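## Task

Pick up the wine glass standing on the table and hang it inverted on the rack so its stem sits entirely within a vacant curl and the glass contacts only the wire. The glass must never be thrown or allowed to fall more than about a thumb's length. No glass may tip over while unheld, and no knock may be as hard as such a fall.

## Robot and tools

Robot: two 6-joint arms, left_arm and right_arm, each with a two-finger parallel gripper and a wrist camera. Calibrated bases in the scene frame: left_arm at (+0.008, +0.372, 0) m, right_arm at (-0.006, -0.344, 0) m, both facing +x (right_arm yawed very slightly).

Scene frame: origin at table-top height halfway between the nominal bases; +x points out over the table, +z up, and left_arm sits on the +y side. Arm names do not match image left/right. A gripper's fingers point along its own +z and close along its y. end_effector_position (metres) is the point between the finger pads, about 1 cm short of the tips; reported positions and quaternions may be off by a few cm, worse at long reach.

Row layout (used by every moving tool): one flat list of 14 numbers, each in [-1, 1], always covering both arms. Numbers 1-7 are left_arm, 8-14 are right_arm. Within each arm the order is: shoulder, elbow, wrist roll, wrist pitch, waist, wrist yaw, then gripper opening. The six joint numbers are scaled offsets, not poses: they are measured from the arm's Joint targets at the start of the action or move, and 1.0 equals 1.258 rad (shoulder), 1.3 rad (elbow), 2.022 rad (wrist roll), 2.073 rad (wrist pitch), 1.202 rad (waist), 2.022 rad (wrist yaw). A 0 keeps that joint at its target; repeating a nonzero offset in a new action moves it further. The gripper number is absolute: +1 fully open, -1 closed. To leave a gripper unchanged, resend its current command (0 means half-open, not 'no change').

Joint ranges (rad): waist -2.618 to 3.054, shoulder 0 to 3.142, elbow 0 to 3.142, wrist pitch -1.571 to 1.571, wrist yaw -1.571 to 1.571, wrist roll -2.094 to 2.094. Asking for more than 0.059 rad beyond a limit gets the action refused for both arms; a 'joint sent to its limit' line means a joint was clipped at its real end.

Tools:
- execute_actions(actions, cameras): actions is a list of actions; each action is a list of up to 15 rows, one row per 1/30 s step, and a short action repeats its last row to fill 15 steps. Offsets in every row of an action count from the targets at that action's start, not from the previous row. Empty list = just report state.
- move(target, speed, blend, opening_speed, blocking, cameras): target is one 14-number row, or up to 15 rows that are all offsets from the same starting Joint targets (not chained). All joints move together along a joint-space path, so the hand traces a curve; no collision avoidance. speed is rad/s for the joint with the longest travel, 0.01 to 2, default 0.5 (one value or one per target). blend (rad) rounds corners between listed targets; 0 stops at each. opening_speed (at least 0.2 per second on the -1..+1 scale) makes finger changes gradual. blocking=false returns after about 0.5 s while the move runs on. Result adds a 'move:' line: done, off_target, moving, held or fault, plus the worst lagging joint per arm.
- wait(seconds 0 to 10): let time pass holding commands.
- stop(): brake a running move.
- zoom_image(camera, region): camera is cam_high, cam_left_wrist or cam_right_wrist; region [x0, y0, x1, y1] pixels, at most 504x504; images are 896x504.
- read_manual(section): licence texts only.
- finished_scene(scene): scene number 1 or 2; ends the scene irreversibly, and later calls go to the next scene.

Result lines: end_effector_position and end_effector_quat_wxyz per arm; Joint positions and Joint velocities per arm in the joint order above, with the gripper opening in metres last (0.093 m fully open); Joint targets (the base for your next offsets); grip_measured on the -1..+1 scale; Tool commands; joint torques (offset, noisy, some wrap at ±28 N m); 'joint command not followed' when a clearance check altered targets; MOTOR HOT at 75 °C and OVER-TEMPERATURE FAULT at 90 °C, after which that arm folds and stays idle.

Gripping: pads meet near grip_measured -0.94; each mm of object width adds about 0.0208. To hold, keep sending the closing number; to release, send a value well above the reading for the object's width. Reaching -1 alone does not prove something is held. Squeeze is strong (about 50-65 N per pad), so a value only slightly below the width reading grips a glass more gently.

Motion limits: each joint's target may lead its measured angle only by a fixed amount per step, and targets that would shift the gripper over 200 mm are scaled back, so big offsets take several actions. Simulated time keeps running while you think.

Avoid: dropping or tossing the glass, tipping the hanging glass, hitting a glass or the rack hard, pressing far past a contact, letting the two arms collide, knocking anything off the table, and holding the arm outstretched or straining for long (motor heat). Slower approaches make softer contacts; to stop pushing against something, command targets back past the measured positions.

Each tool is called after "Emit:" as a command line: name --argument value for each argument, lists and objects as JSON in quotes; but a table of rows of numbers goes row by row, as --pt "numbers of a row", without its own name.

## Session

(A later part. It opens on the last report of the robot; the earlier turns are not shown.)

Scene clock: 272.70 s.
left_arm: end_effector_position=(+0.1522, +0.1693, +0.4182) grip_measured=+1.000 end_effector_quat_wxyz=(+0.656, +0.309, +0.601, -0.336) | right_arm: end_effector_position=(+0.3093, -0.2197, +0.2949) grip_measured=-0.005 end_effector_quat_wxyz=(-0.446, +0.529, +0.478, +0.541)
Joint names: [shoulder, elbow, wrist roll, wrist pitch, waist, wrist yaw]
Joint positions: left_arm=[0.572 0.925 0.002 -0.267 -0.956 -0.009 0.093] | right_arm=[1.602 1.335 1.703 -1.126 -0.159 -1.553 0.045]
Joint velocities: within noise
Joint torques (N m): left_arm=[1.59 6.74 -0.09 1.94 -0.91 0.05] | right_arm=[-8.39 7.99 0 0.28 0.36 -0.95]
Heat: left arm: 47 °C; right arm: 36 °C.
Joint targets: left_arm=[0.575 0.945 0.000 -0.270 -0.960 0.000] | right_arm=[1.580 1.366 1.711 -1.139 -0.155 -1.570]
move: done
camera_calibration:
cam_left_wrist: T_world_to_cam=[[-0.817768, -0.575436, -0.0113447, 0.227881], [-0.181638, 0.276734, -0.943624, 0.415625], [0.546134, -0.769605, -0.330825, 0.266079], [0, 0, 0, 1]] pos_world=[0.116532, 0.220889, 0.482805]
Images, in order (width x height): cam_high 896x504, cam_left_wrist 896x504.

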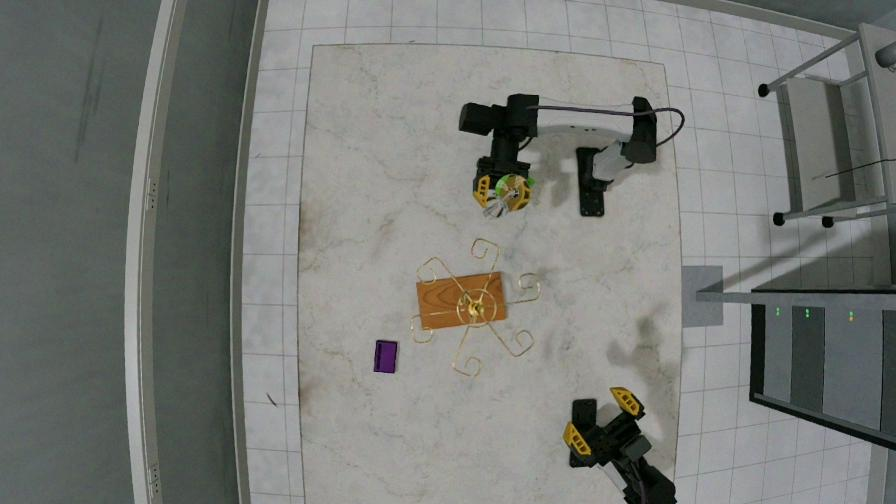

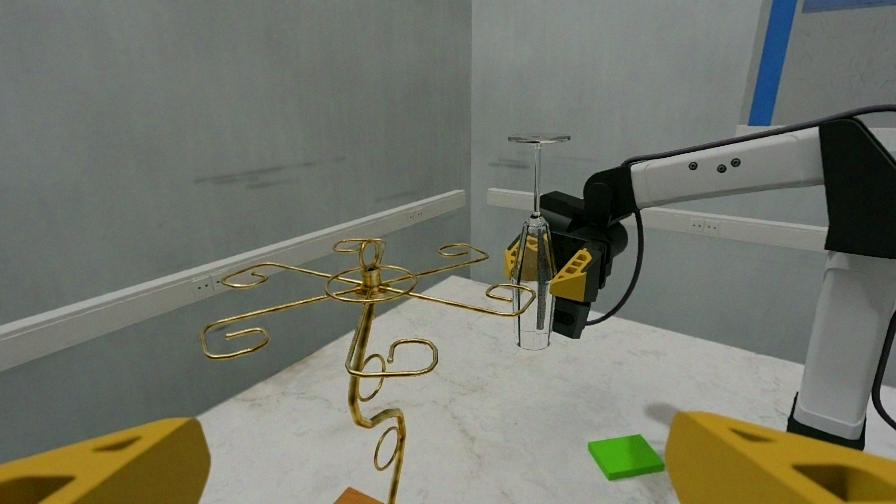

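Emit:
move --pt "0 0 0 0 0 0 1 0.3553 0.3715 0 -0.0357 0.0358 0 -0.2" --pt "0 0 0 0 0 0 1 0.4809 0.4008 0 0.0357 0.213 0 -0.2" --speed 0.4 --blend 0.05 --cameras '["cam_left_wrist","cam_high"]'

Emit:
zoom_image --camera "cam_left_wrist" --region '[350, 180, 610, 440]'

Emit:
zoom_image --camera "cam_high" --region '[410, 190, 550, 330]'

Scene clock: 329.17 s.
left_arm: end_effector_position=(+0.1522, +0.1693, +0.4182) grip_measured=+1.000 end_effector_quat_wxyz=(+0.656, +0.309, +0.601, -0.336) | right_arm: end_effector_position=(+0.4061, -0.1243, +0.2284) grip_measured=-0.005 end_effector_quat_wxyz=(+0.519, -0.469, -0.538, -0.469)
Joint names: [shoulder, elbow, wrist roll, wrist pitch, waist, wrist yaw]
Joint positions: left_arm=[0.572 0.925 0.002 -0.267 -0.956 -0.009 0.093] | right_arm=[2.188 1.853 1.704 -1.085 0.107 -1.551 0.045]
Joint velocities: within noise
Joint torques (N m): left_arm=[1.61 6.71 -0.11 1.93 -0.88 0.13] | right_arm=[-11.41 8.13 0.01 0.56 -0.64 -0.98]
Heat: left arm: 48 °C; right arm: 38 °C.
Joint targets: left_arm=[0.575 0.945 0.000 -0.270 -0.960 0.000] | right_arm=[2.185 1.887 1.711 -1.065 0.101 -1.570]
move: done
camera_calibration:
cam_left_wrist: T_world_to_cam=[[-0.817768, -0.575436, -0.0113447, 0.227881], [-0.181638, 0.276734, -0.943624, 0.415625], [0.546134, -0.769605, -0.330825, 0.266079], [0, 0, 0, 1]] pos_world=[0.116532, 0.220889, 0.482805]
Images, in order (width x height): cam_high 896x504, cam_left_wrist 896x504.

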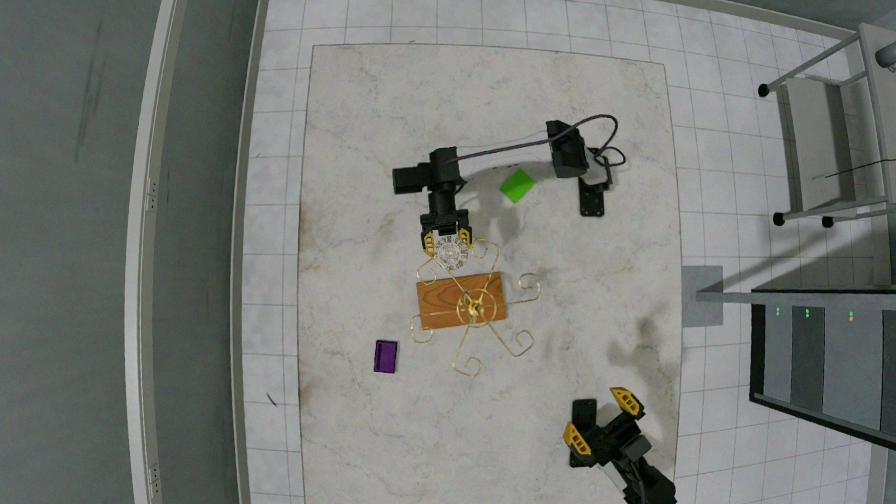

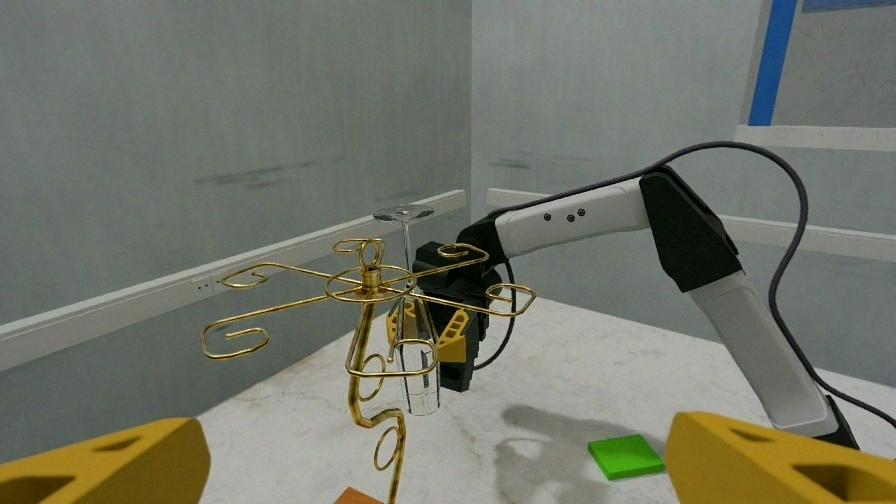

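Scaled by 1.938 from the camera's 896x504 image, which has a finer 1280x720 frame.

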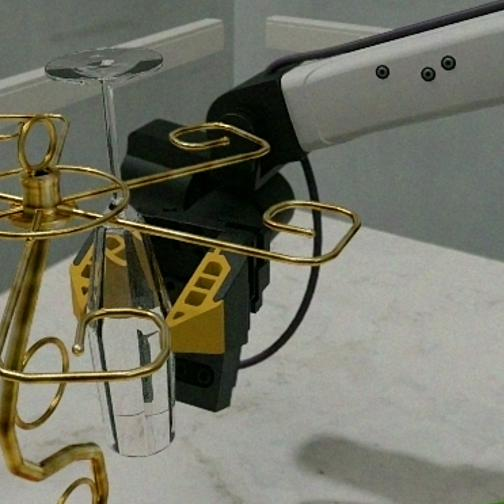

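Scaled by 3.600 from the camera's 896x504 image, which has a finer 1280x720 frame.

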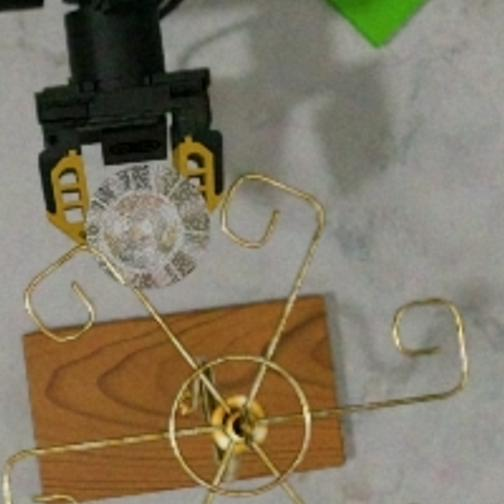

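Emit:
move --target '[0,0,0,0,0,0,1,-0.1176,-0.1738,0,0.041,0.0681,0,-0.2]' --speed 0.2 --cameras '["cam_left_wrist","cam_high"]'

Emit:
zoom_image --camera "cam_left_wrist" --region '[370, 180, 570, 380]'

Emit:
zoom_image --camera "cam_high" --region '[410, 190, 550, 330]'

Scene clock: 411.73 s.
left_arm: end_effector_position=(+0.1522, +0.1693, +0.4182) grip_measured=+1.000 end_effector_quat_wxyz=(+0.656, +0.309, +0.601, -0.336) | right_arm: end_effector_position=(+0.3636, -0.1003, +0.2260) grip_measured=-0.005 end_effector_quat_wxyz=(+0.533, -0.447, -0.557, -0.454)
Joint names: [shoulder, elbow, wrist roll, wrist pitch, waist, wrist yaw]
Joint positions: left_arm=[0.572 0.925 0.002 -0.267 -0.956 -0.009 0.093] | right_arm=[2.077 1.669 1.704 -1 0.178 -1.551 0.045]
Joint velocities: within noise
Joint torques (N m): left_arm=[1.73 6.61 -0.09 1.92 -0.83 0.07] | right_arm=[-14.04 4.7 -0.05 0.58 0.35 -0.98]
Heat: left arm: 49 °C; right arm: 45 °C.
Joint targets: left_arm=[0.575 0.945 0.000 -0.270 -0.960 0.000] | right_arm=[2.037 1.661 1.712 -0.980 0.183 -1.570]
move: off_target (right_arm); right_arm: the shoulder is farthest, 0.040 rad from its target
camera_calibration:
cam_left_wrist: T_world_to_cam=[[-0.817768, -0.575436, -0.0113447, 0.227881], [-0.181638, 0.276734, -0.943624, 0.415625], [0.546134, -0.769605, -0.330825, 0.266079], [0, 0, 0, 1]] pos_world=[0.116532, 0.220889, 0.482805]
Images, in order (width x height): cam_high 896x504, cam_left_wrist 896x504.

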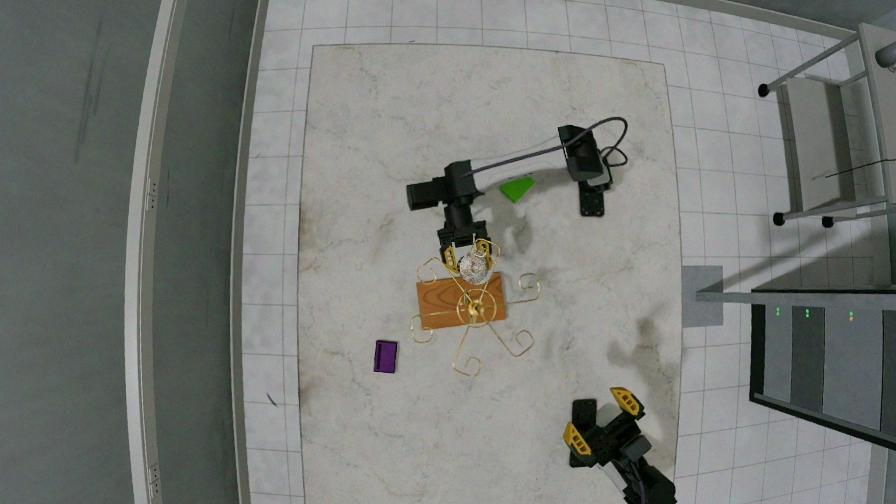

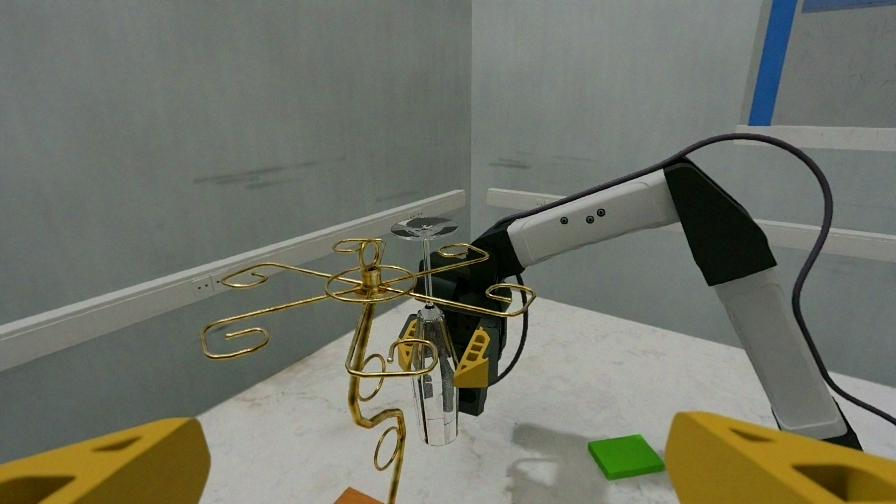

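Scaled by 2.520 from the camera's 896x504 image, which has a finer 1280x720 frame.

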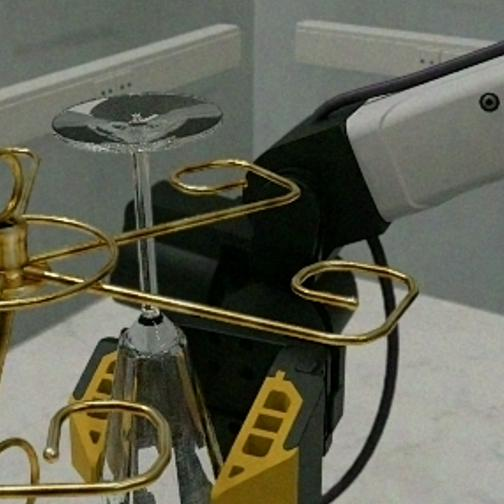

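Scaled by 3.600 from the camera's 896x504 image, which has a finer 1280x720 frame.

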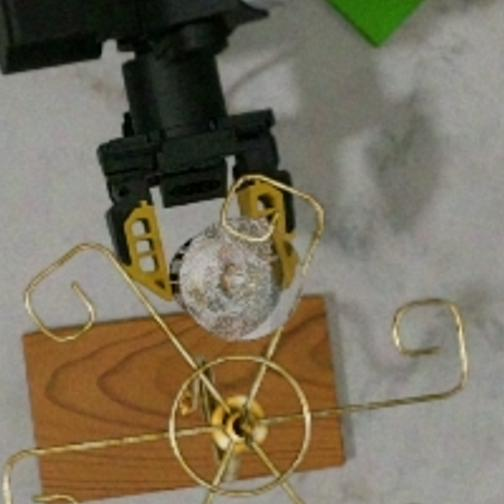

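Emit:
move --target '[0,0,0,0,0,0,1,-0.0859,-0.11,0,0.0207,0,0,-0.2]' --speed 0.12 --cameras '["cam_left_wrist","cam_high"]'

Emit:
zoom_image --camera "cam_left_wrist" --region '[370, 180, 570, 380]'

Emit:
zoom_image --camera "cam_high" --region '[440, 210, 540, 310]'

Scene clock: 466.90 s.
left_arm: end_effector_position=(+0.1522, +0.1693, +0.4182) grip_measured=+1.000 end_effector_quat_wxyz=(+0.656, +0.309, +0.601, -0.336) | right_arm: end_effector_position=(+0.3371, -0.1055, +0.2309) grip_measured=-0.005 end_effector_quat_wxyz=(+0.531, -0.444, -0.560, -0.457)
Joint names: [shoulder, elbow, wrist roll, wrist pitch, waist, wrist yaw]
Joint positions: left_arm=[0.572 0.925 0.002 -0.267 -0.956 -0.009 0.093] | right_arm=[1.966 1.526 1.704 -0.957 0.178 -1.551 0.045]
Joint velocities: within noise
Joint torques (N m): left_arm=[1.73 6.76 -0.1 1.9 -0.92 0.14] | right_arm=[-12.96 4.94 -0.01 0.6 0.4 -0.98]
Heat: left arm: 50 °C; right arm: 47 °C.
Joint targets: left_arm=[0.575 0.945 0.000 -0.270 -0.960 0.000] | right_arm=[1.929 1.518 1.712 -0.938 0.183 -1.570]
move: off_target (right_arm); right_arm: the shoulder is farthest, 0.037 rad from its target
camera_calibration:
cam_left_wrist: T_world_to_cam=[[-0.817768, -0.575436, -0.0113447, 0.227881], [-0.181638, 0.276734, -0.943624, 0.415625], [0.546134, -0.769605, -0.330825, 0.266079], [0, 0, 0, 1]] pos_world=[0.116532, 0.220889, 0.482805]
Images, in order (width x height): cam_high 896x504, cam_left_wrist 896x504.

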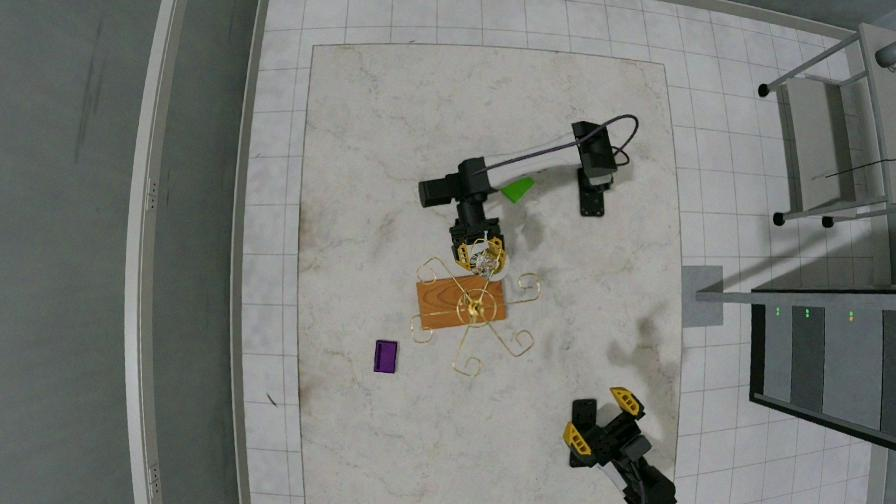

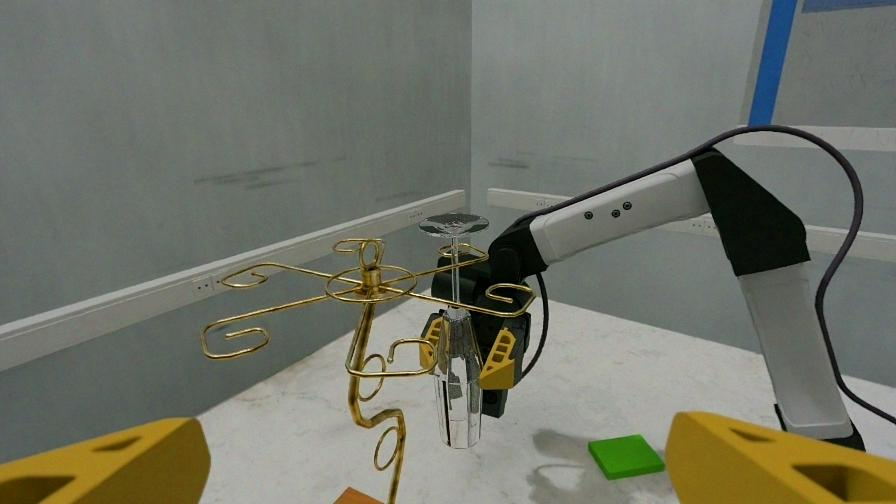

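Scaled by 2.520 from the camera's 896x504 image, which has a finer 1280x720 frame.

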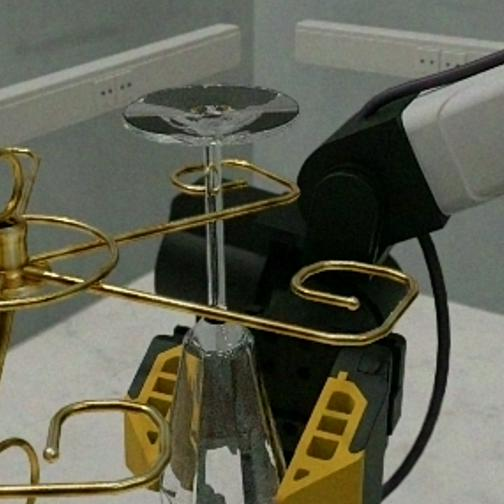

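Scaled by 5.040 from the camera's 896x504 image, which has a finer 1280x720 frame.

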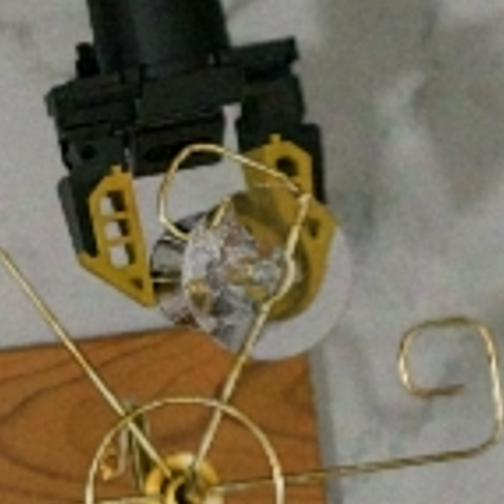

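Emit:
zoom_image --camera "cam_left_wrist" --region '[420, 200, 520, 300]'

Emit:
zoom_image --camera "cam_high" --region '[465, 230, 515, 280]'

Scaled by 5.040 from the camera's 896x504 image, which has a finer 1280x720 frame.

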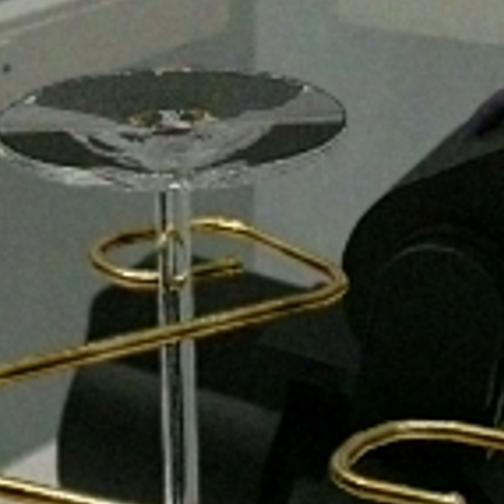

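Scaled by 10.080 from the camera's 896x504 image, which has a finer 1280x720 frame.

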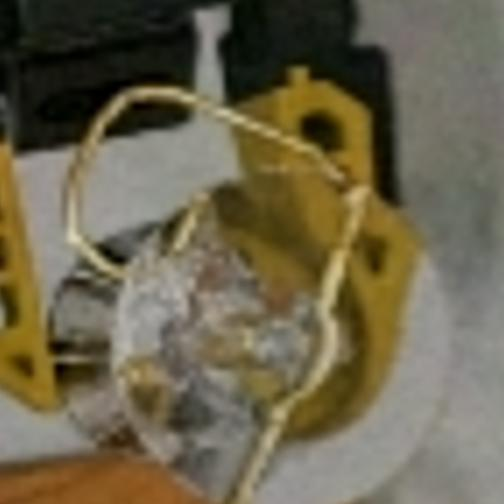

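Emit:
move --pt "0 0 0 0 0 0 1 -0.0027 -0.0037 0 0.0007 -0.0205 0 -0.2" --pt "0 0 0 0 0 0 1 -0.0513 -0.0704 0 0.013 -0.0511 0 -0.2" --speed 0.08 --blend 0.005 --cameras '["cam_left_wrist","cam_high"]'

Emit:
zoom_image --camera "cam_left_wrist" --region '[420, 200, 520, 300]'

Emit:
zoom_image --camera "cam_high" --region '[440, 210, 540, 310]'

Scene clock: 551.43 s.
left_arm: end_effector_position=(+0.1522, +0.1693, +0.4182) grip_measured=+1.000 end_effector_quat_wxyz=(+0.656, +0.309, +0.601, -0.336) | right_arm: end_effector_position=(+0.3312, -0.1253, +0.2308) grip_measured=-0.005 end_effector_quat_wxyz=(+0.519, -0.457, -0.549, -0.470)
Joint names: [shoulder, elbow, wrist roll, wrist pitch, waist, wrist yaw]
Joint positions: left_arm=[0.572 0.925 0.002 -0.267 -0.956 -0.009 0.093] | right_arm=[1.9 1.435 1.704 -0.93 0.129 -1.551 0.045]
Joint velocities: within noise
Joint torques (N m): left_arm=[1.83 6.76 -0.09 1.89 -0.8 0.09] | right_arm=[-12.3 4.66 -0.02 0.56 -0.77 -0.98]
Heat: left arm: 50 °C; right arm: 51 °C.
Joint targets: left_arm=[0.575 0.945 0.000 -0.270 -0.960 0.000] | right_arm=[1.864 1.426 1.712 -0.910 0.122 -1.570]
move: off_target (right_arm); right_arm: the shoulder is farthest, 0.036 rad from its target
camera_calibration:
cam_left_wrist: T_world_to_cam=[[-0.817768, -0.575436, -0.0113447, 0.227881], [-0.181638, 0.276734, -0.943624, 0.415625], [0.546134, -0.769605, -0.330825, 0.266079], [0, 0, 0, 1]] pos_world=[0.116532, 0.220889, 0.482805]
Images, in order (width x height): cam_high 896x504, cam_left_wrist 896x504.

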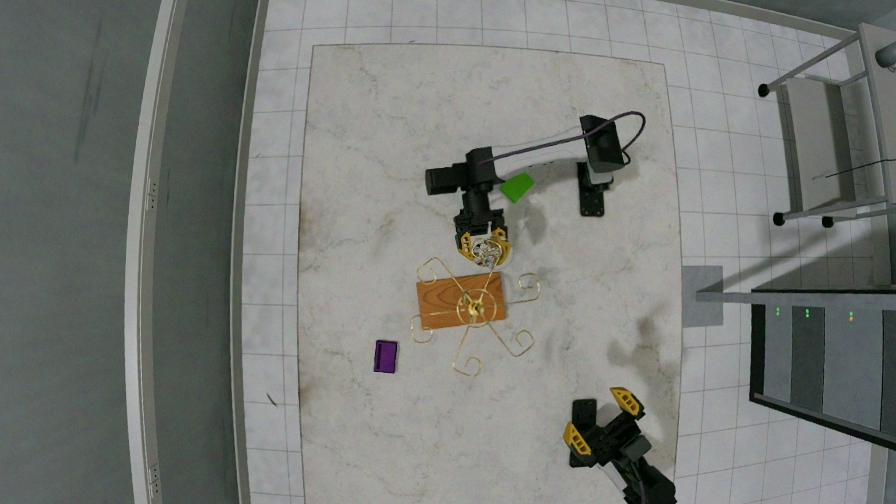

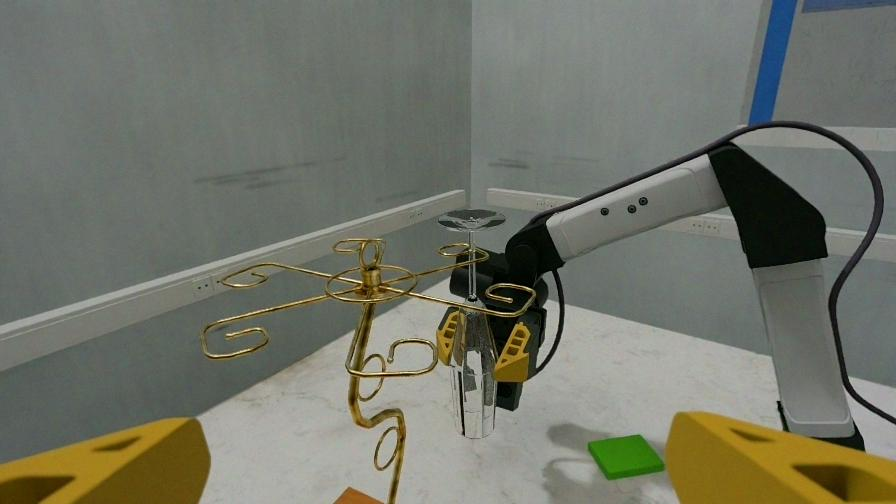

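Scaled by 5.040 from the camera's 896x504 image, which has a finer 1280x720 frame.

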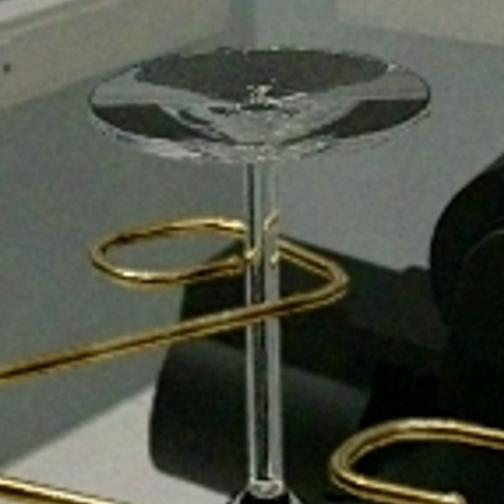

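Scaled by 5.040 from the camera's 896x504 image, which has a finer 1280x720 frame.

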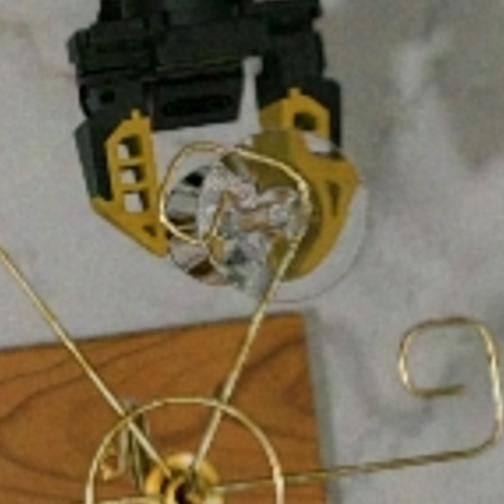

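Emit:
move --target '[0,0,0,0,0,0,1,-0.0114,-0.0157,0,0.0029,-0.0215,0,-0.2]' --speed 0.06 --cameras '["cam_left_wrist","cam_high"]'

Emit:
zoom_image --camera "cam_left_wrist" --region '[420, 200, 520, 300]'

Emit:
zoom_image --camera "cam_high" --region '[440, 210, 540, 310]'

Scene clock: 599.03 s.
left_arm: end_effector_position=(+0.1522, +0.1693, +0.4182) grip_measured=+1.000 end_effector_quat_wxyz=(+0.656, +0.309, +0.601, -0.336) | right_arm: end_effector_position=(+0.3328, -0.1346, +0.2306) grip_measured=-0.005 end_effector_quat_wxyz=(+0.513, -0.464, -0.543, -0.477)
Joint names: [shoulder, elbow, wrist roll, wrist pitch, waist, wrist yaw]
Joint positions: left_arm=[0.572 0.925 0.002 -0.267 -0.956 -0.009 0.093] | right_arm=[1.886 1.415 1.704 -0.924 0.103 -1.551 0.045]
Joint velocities: within noise
Joint torques (N m): left_arm=[1.81 6.67 -0.11 1.9 -0.69 0.08] | right_arm=[-12.1 4.96 -0.02 0.56 -0.57 -1]
Heat: left arm: 51 °C; right arm: 54 °C.
Joint targets: left_arm=[0.575 0.945 0.000 -0.270 -0.960 0.000] | right_arm=[1.850 1.406 1.712 -0.904 0.096 -1.570]
move: off_target (right_arm); right_arm: the shoulder is farthest, 0.036 rad from its target
camera_calibration:
cam_left_wrist: T_world_to_cam=[[-0.817768, -0.575436, -0.0113447, 0.227881], [-0.181638, 0.276734, -0.943624, 0.415625], [0.546134, -0.769605, -0.330825, 0.266079], [0, 0, 0, 1]] pos_world=[0.116532, 0.220889, 0.482805]
Images, in order (width x height): cam_high 896x504, cam_left_wrist 896x504.

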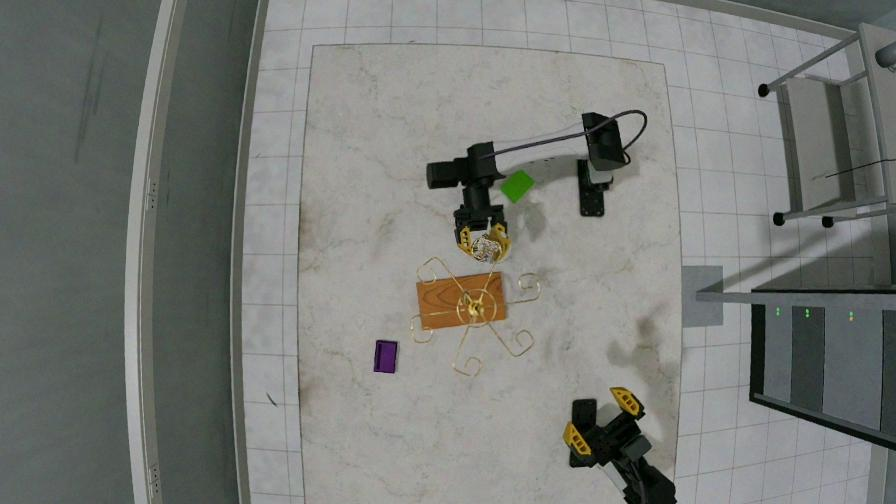

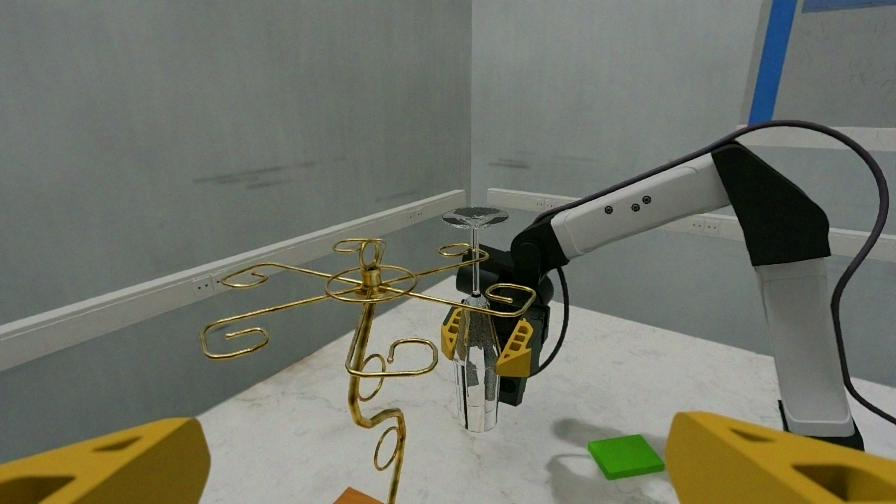

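Scaled by 5.040 from the camera's 896x504 image, which has a finer 1280x720 frame.

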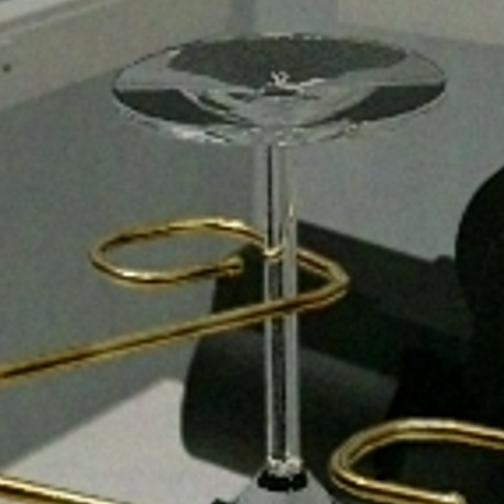

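Scaled by 5.040 from the camera's 896x504 image, which has a finer 1280x720 frame.

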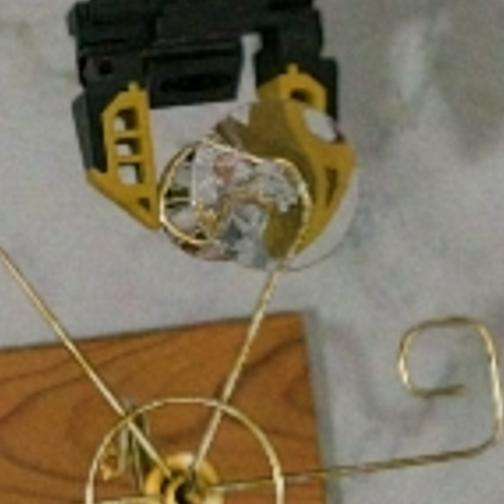

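Emit:
move --target '[0,0,0,0,0,0,1,0.0254,0.0262,0,-0.0097,0,0,-0.2]' --speed 0.06 --cameras '["cam_left_wrist"]'

Scene clock: 623.93 s.
left_arm: end_effector_position=(+0.1522, +0.1693, +0.4182) grip_measured=+1.000 end_effector_quat_wxyz=(+0.656, +0.309, +0.601, -0.336) | right_arm: end_effector_position=(+0.3330, -0.1347, +0.2306) grip_measured=-0.005 end_effector_quat_wxyz=(+0.512, -0.464, -0.543, -0.477)
Joint names: [shoulder, elbow, wrist roll, wrist pitch, waist, wrist yaw]
Joint positions: left_arm=[0.572 0.925 0.002 -0.267 -0.956 -0.009 0.093] | right_arm=[1.886 1.415 1.704 -0.923 0.102 -1.551 0.045]
Joint velocities: within noise
Joint torques (N m): left_arm=[1.66 6.91 -0.09 1.91 -0.84 0.06] | right_arm=[-9.29 7.56 -0.01 0.4 -0.64 -1.01]
Heat: left arm: 51 °C; right arm: 50 °C.
Joint targets: left_arm=[0.575 0.945 0.000 -0.270 -0.960 0.000] | right_arm=[1.882 1.440 1.712 -0.924 0.096 -1.570]
move: done
camera_calibration:
cam_left_wrist: T_world_to_cam=[[-0.817768, -0.575436, -0.0113447, 0.227881], [-0.181638, 0.276734, -0.943624, 0.415625], [0.546134, -0.769605, -0.330825, 0.266079], [0, 0, 0, 1]] pos_world=[0.116532, 0.220889, 0.482805]
Images, in order (width x height): cam_left_wrist 896x504.

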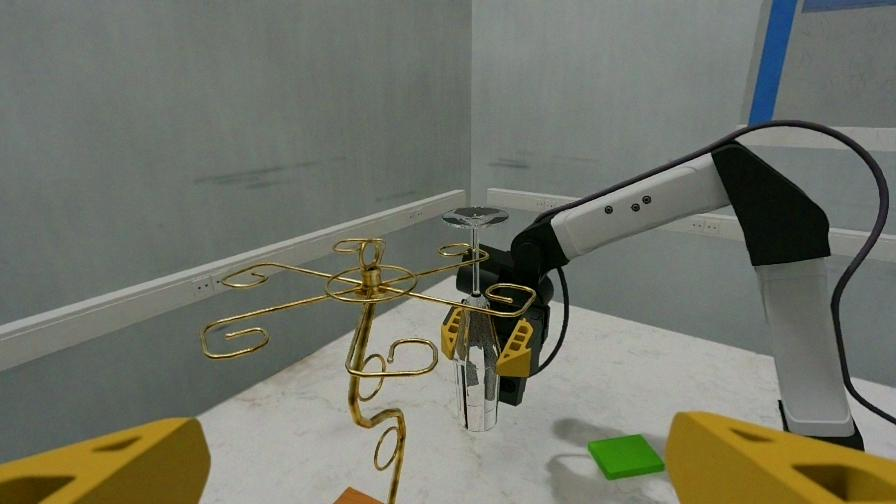

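Emit:
move --target '[0,0,0,0,0,0,1,0.0231,0.03,0,-0.0101,-0.0082,0,-0.2]' --speed 0.05 --cameras '["cam_left_wrist","cam_high"]'

Emit:
zoom_image --camera "cam_left_wrist" --region '[420, 200, 520, 300]'

Emit:
zoom_image --camera "cam_high" --region '[440, 210, 540, 310]'

Scene clock: 633.17 s.
left_arm: end_effector_position=(+0.1522, +0.1693, +0.4182) grip_measured=+1.000 end_effector_quat_wxyz=(+0.656, +0.309, +0.601, -0.336) | right_arm: end_effector_position=(+0.3408, -0.1373, +0.2310) grip_measured=-0.005 end_effector_quat_wxyz=(+0.510, -0.466, -0.541, -0.480)
Joint names: [shoulder, elbow, wrist roll, wrist pitch, waist, wrist yaw]
Joint positions: left_arm=[0.572 0.925 0.002 -0.267 -0.956 -0.009 0.093] | right_arm=[1.907 1.445 1.704 -0.931 0.093 -1.551 0.045]
Joint velocities: within noise
Joint torques (N m): left_arm=[1.69 6.68 -0.1 1.94 -0.88 0.05] | right_arm=[-8.53 7.98 -0.02 0.29 -0.85 -0.94]
Heat: left arm: 51 °C; right arm: 49 °C.
Joint targets: left_arm=[0.575 0.945 0.000 -0.270 -0.960 0.000] | right_arm=[1.911 1.479 1.712 -0.945 0.086 -1.570]
move: done
camera_calibration:
cam_left_wrist: T_world_to_cam=[[-0.817768, -0.575436, -0.0113447, 0.227881], [-0.181638, 0.276734, -0.943624, 0.415625], [0.546134, -0.769605, -0.330825, 0.266079], [0, 0, 0, 1]] pos_world=[0.116532, 0.220889, 0.482805]
Images, in order (width x height): cam_high 896x504, cam_left_wrist 896x504.

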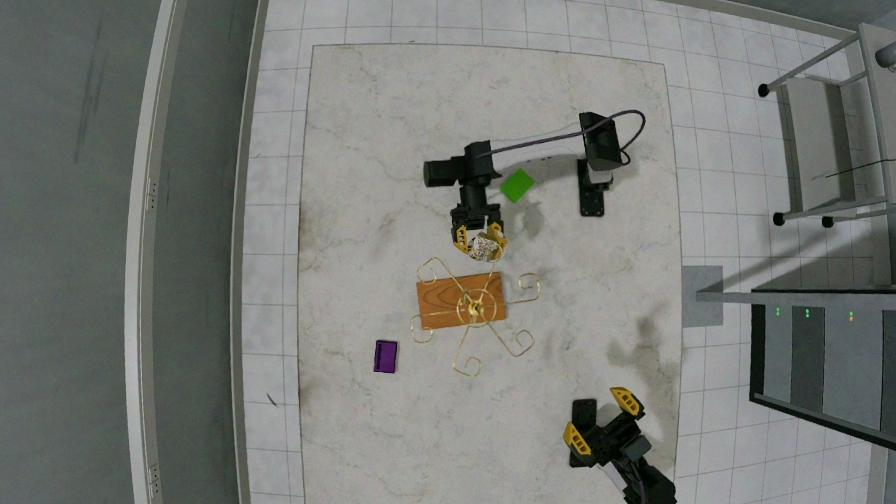

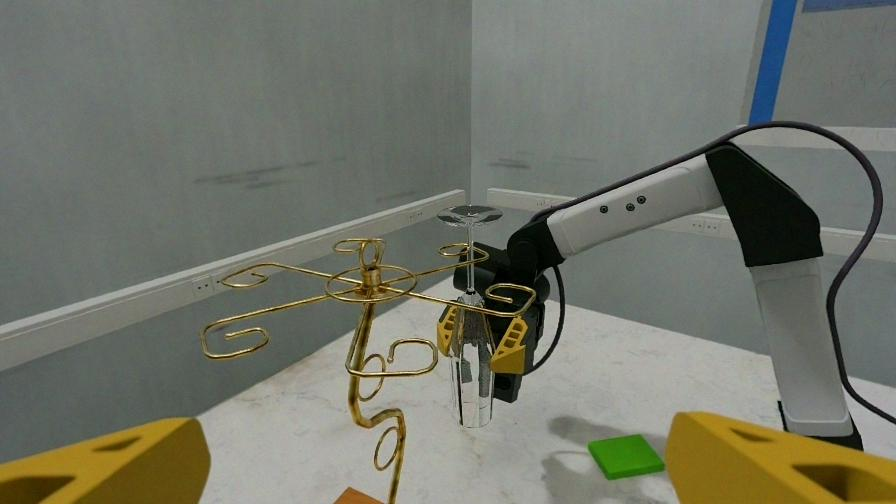

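Scaled by 5.040 from the camera's 896x504 image, which has a finer 1280x720 frame.

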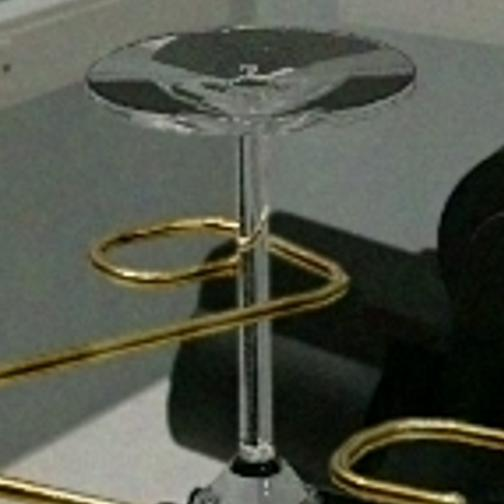

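Scaled by 5.040 from the camera's 896x504 image, which has a finer 1280x720 frame.

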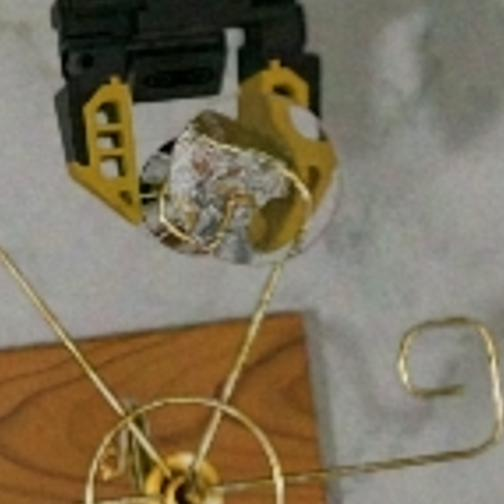

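Emit:
move --pt "0 0 0 0 0 0 1 0 0 0 0 -0.0051 0 -0.2" --pt "0 0 0 0 0 0 1 0.0163 0.0224 0 -0.0041 -0.0088 0 -0.2" --speed 0.05 --cameras '["cam_left_wrist","cam_high"]'

Emit:
zoom_image --camera "cam_left_wrist" --region '[420, 200, 520, 300]'

Emit:
zoom_image --camera "cam_high" --region '[440, 210, 540, 310]'

Scene clock: 669.30 s.
left_arm: end_effector_position=(+0.1522, +0.1693, +0.4182) grip_measured=+1.000 end_effector_quat_wxyz=(+0.656, +0.309, +0.601, -0.336) | right_arm: end_effector_position=(+0.3485, -0.1404, +0.2312) grip_measured=-0.005 end_effector_quat_wxyz=(+0.507, -0.469, -0.539, -0.482)
Joint names: [shoulder, elbow, wrist roll, wrist pitch, waist, wrist yaw]
Joint positions: left_arm=[0.572 0.925 0.002 -0.267 -0.956 -0.009 0.093] | right_arm=[1.928 1.474 1.704 -0.94 0.082 -1.551 0.045]
Joint velocities: within noise
Joint torques (N m): left_arm=[1.77 6.69 -0.07 1.94 -0.73 0.13] | right_arm=[-8.87 8.23 -0.03 0.28 -0.7 -0.96]
Heat: left arm: 51 °C; right arm: 47 °C.
Joint targets: left_arm=[0.575 0.945 0.000 -0.270 -0.960 0.000] | right_arm=[1.931 1.508 1.712 -0.954 0.075 -1.570]
move: done
camera_calibration:
cam_left_wrist: T_world_to_cam=[[-0.817768, -0.575436, -0.0113447, 0.227881], [-0.181638, 0.276734, -0.943624, 0.415625], [0.546134, -0.769605, -0.330825, 0.266079], [0, 0, 0, 1]] pos_world=[0.116532, 0.220889, 0.482805]
Images, in order (width x height): cam_high 896x504, cam_left_wrist 896x504.

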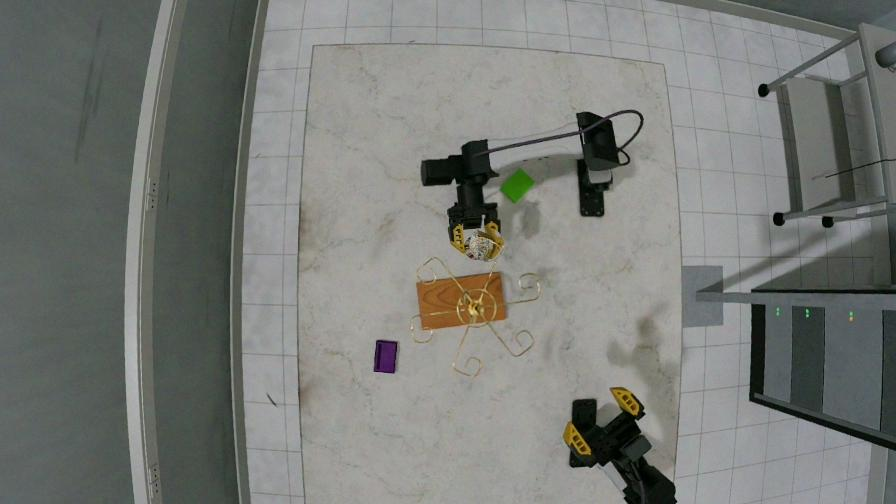

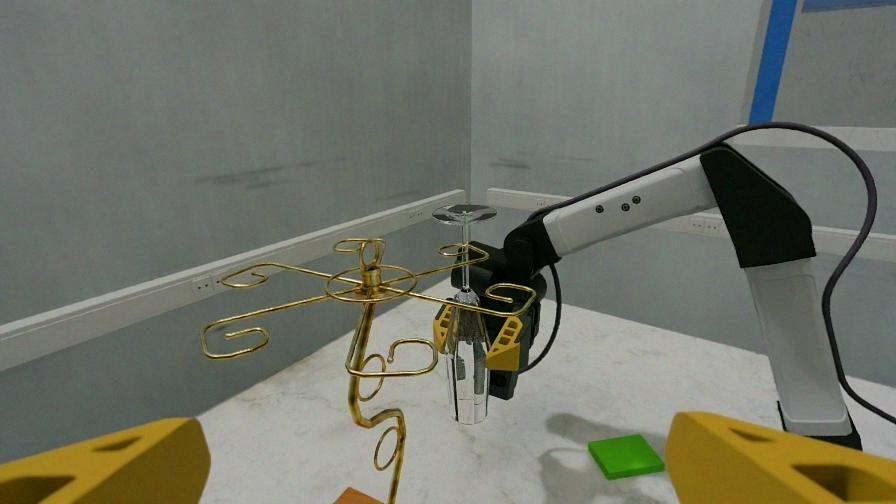

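Scaled by 5.040 from the camera's 896x504 image, which has a finer 1280x720 frame.

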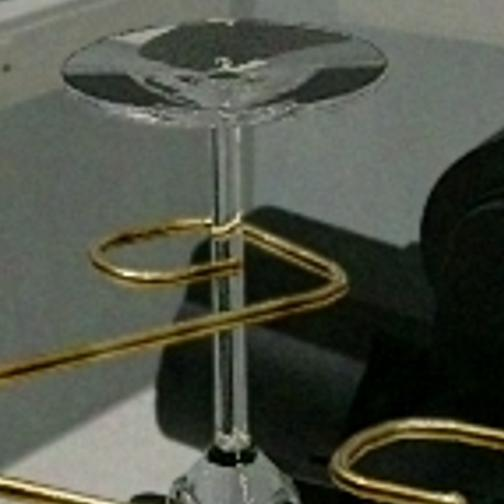

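Scaled by 5.040 from the camera's 896x504 image, which has a finer 1280x720 frame.

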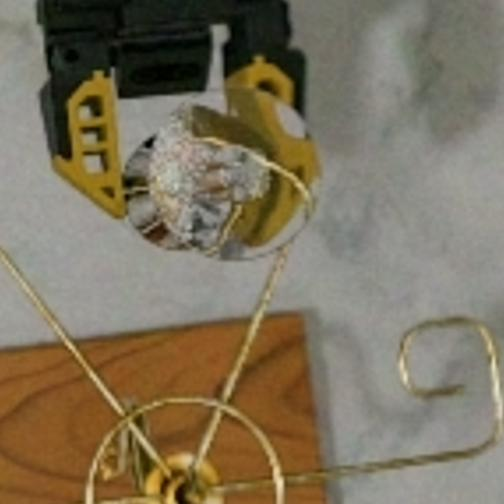

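Emit:
move --target '[0,0,0,0,0,0,1,0.0278,0.0382,0,-0.007,0.0181,0,-0.2]' --speed 0.05 --cameras '["cam_left_wrist","cam_high"]'

Emit:
zoom_image --camera "cam_left_wrist" --region '[420, 200, 520, 300]'

Emit:
zoom_image --camera "cam_high" --region '[440, 210, 540, 310]'

Scene clock: 686.20 s.
left_arm: end_effector_position=(+0.1522, +0.1693, +0.4182) grip_measured=+1.000 end_effector_quat_wxyz=(+0.656, +0.309, +0.601, -0.336) | right_arm: end_effector_position=(+0.3568, -0.1377, +0.2314) grip_measured=-0.005 end_effector_quat_wxyz=(+0.508, -0.468, -0.540, -0.481)
Joint names: [shoulder, elbow, wrist roll, wrist pitch, waist, wrist yaw]
Joint positions: left_arm=[0.572 0.925 0.002 -0.267 -0.956 -0.009 0.093] | right_arm=[1.963 1.523 1.704 -0.954 0.087 -1.551 0.045]
Joint velocities: within noise
Joint torques (N m): left_arm=[1.73 6.72 -0.09 1.96 -0.84 0.13] | right_arm=[-9.02 8.27 -0.02 0.29 0.7 -0.96]
Heat: left arm: 51 °C; right arm: 46 °C.
Joint targets: left_arm=[0.575 0.945 0.000 -0.270 -0.960 0.000] | right_arm=[1.966 1.558 1.712 -0.969 0.097 -1.570]
move: done
camera_calibration:
cam_left_wrist: T_world_to_cam=[[-0.817768, -0.575436, -0.0113447, 0.227881], [-0.181638, 0.276734, -0.943624, 0.415625], [0.546134, -0.769605, -0.330825, 0.266079], [0, 0, 0, 1]] pos_world=[0.116532, 0.220889, 0.482805]
Images, in order (width x height): cam_high 896x504, cam_left_wrist 896x504.

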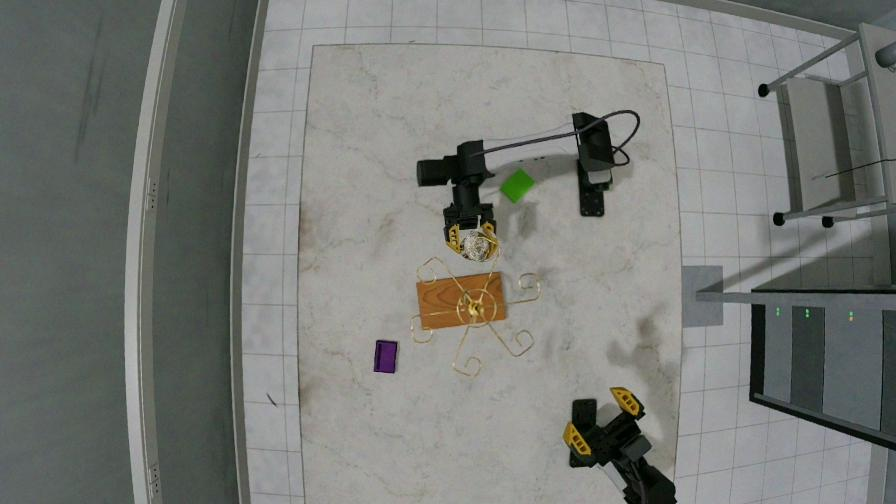

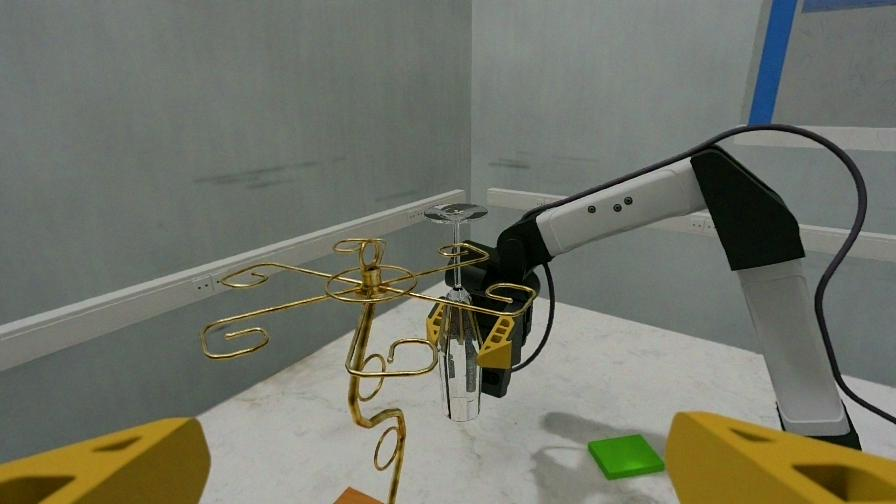

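Scaled by 5.040 from the camera's 896x504 image, which has a finer 1280x720 frame.

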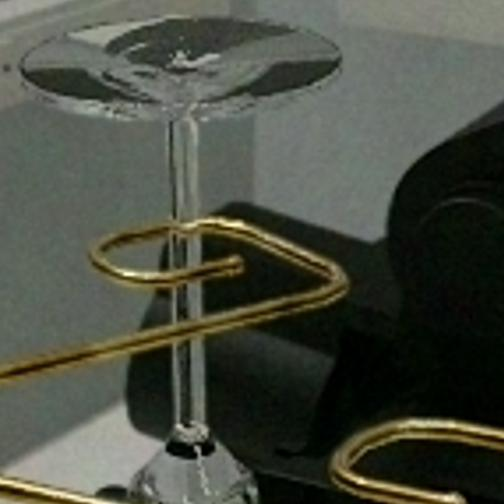

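Scaled by 5.040 from the camera's 896x504 image, which has a finer 1280x720 frame.

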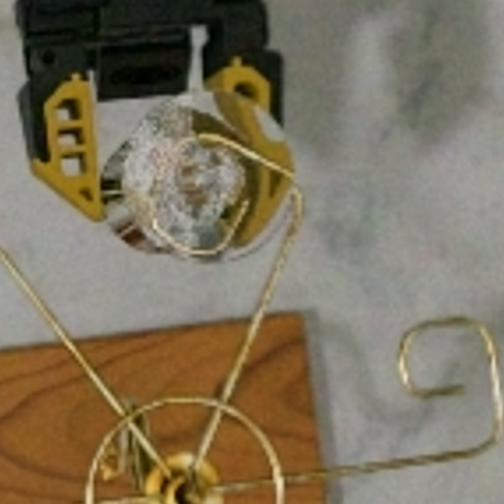

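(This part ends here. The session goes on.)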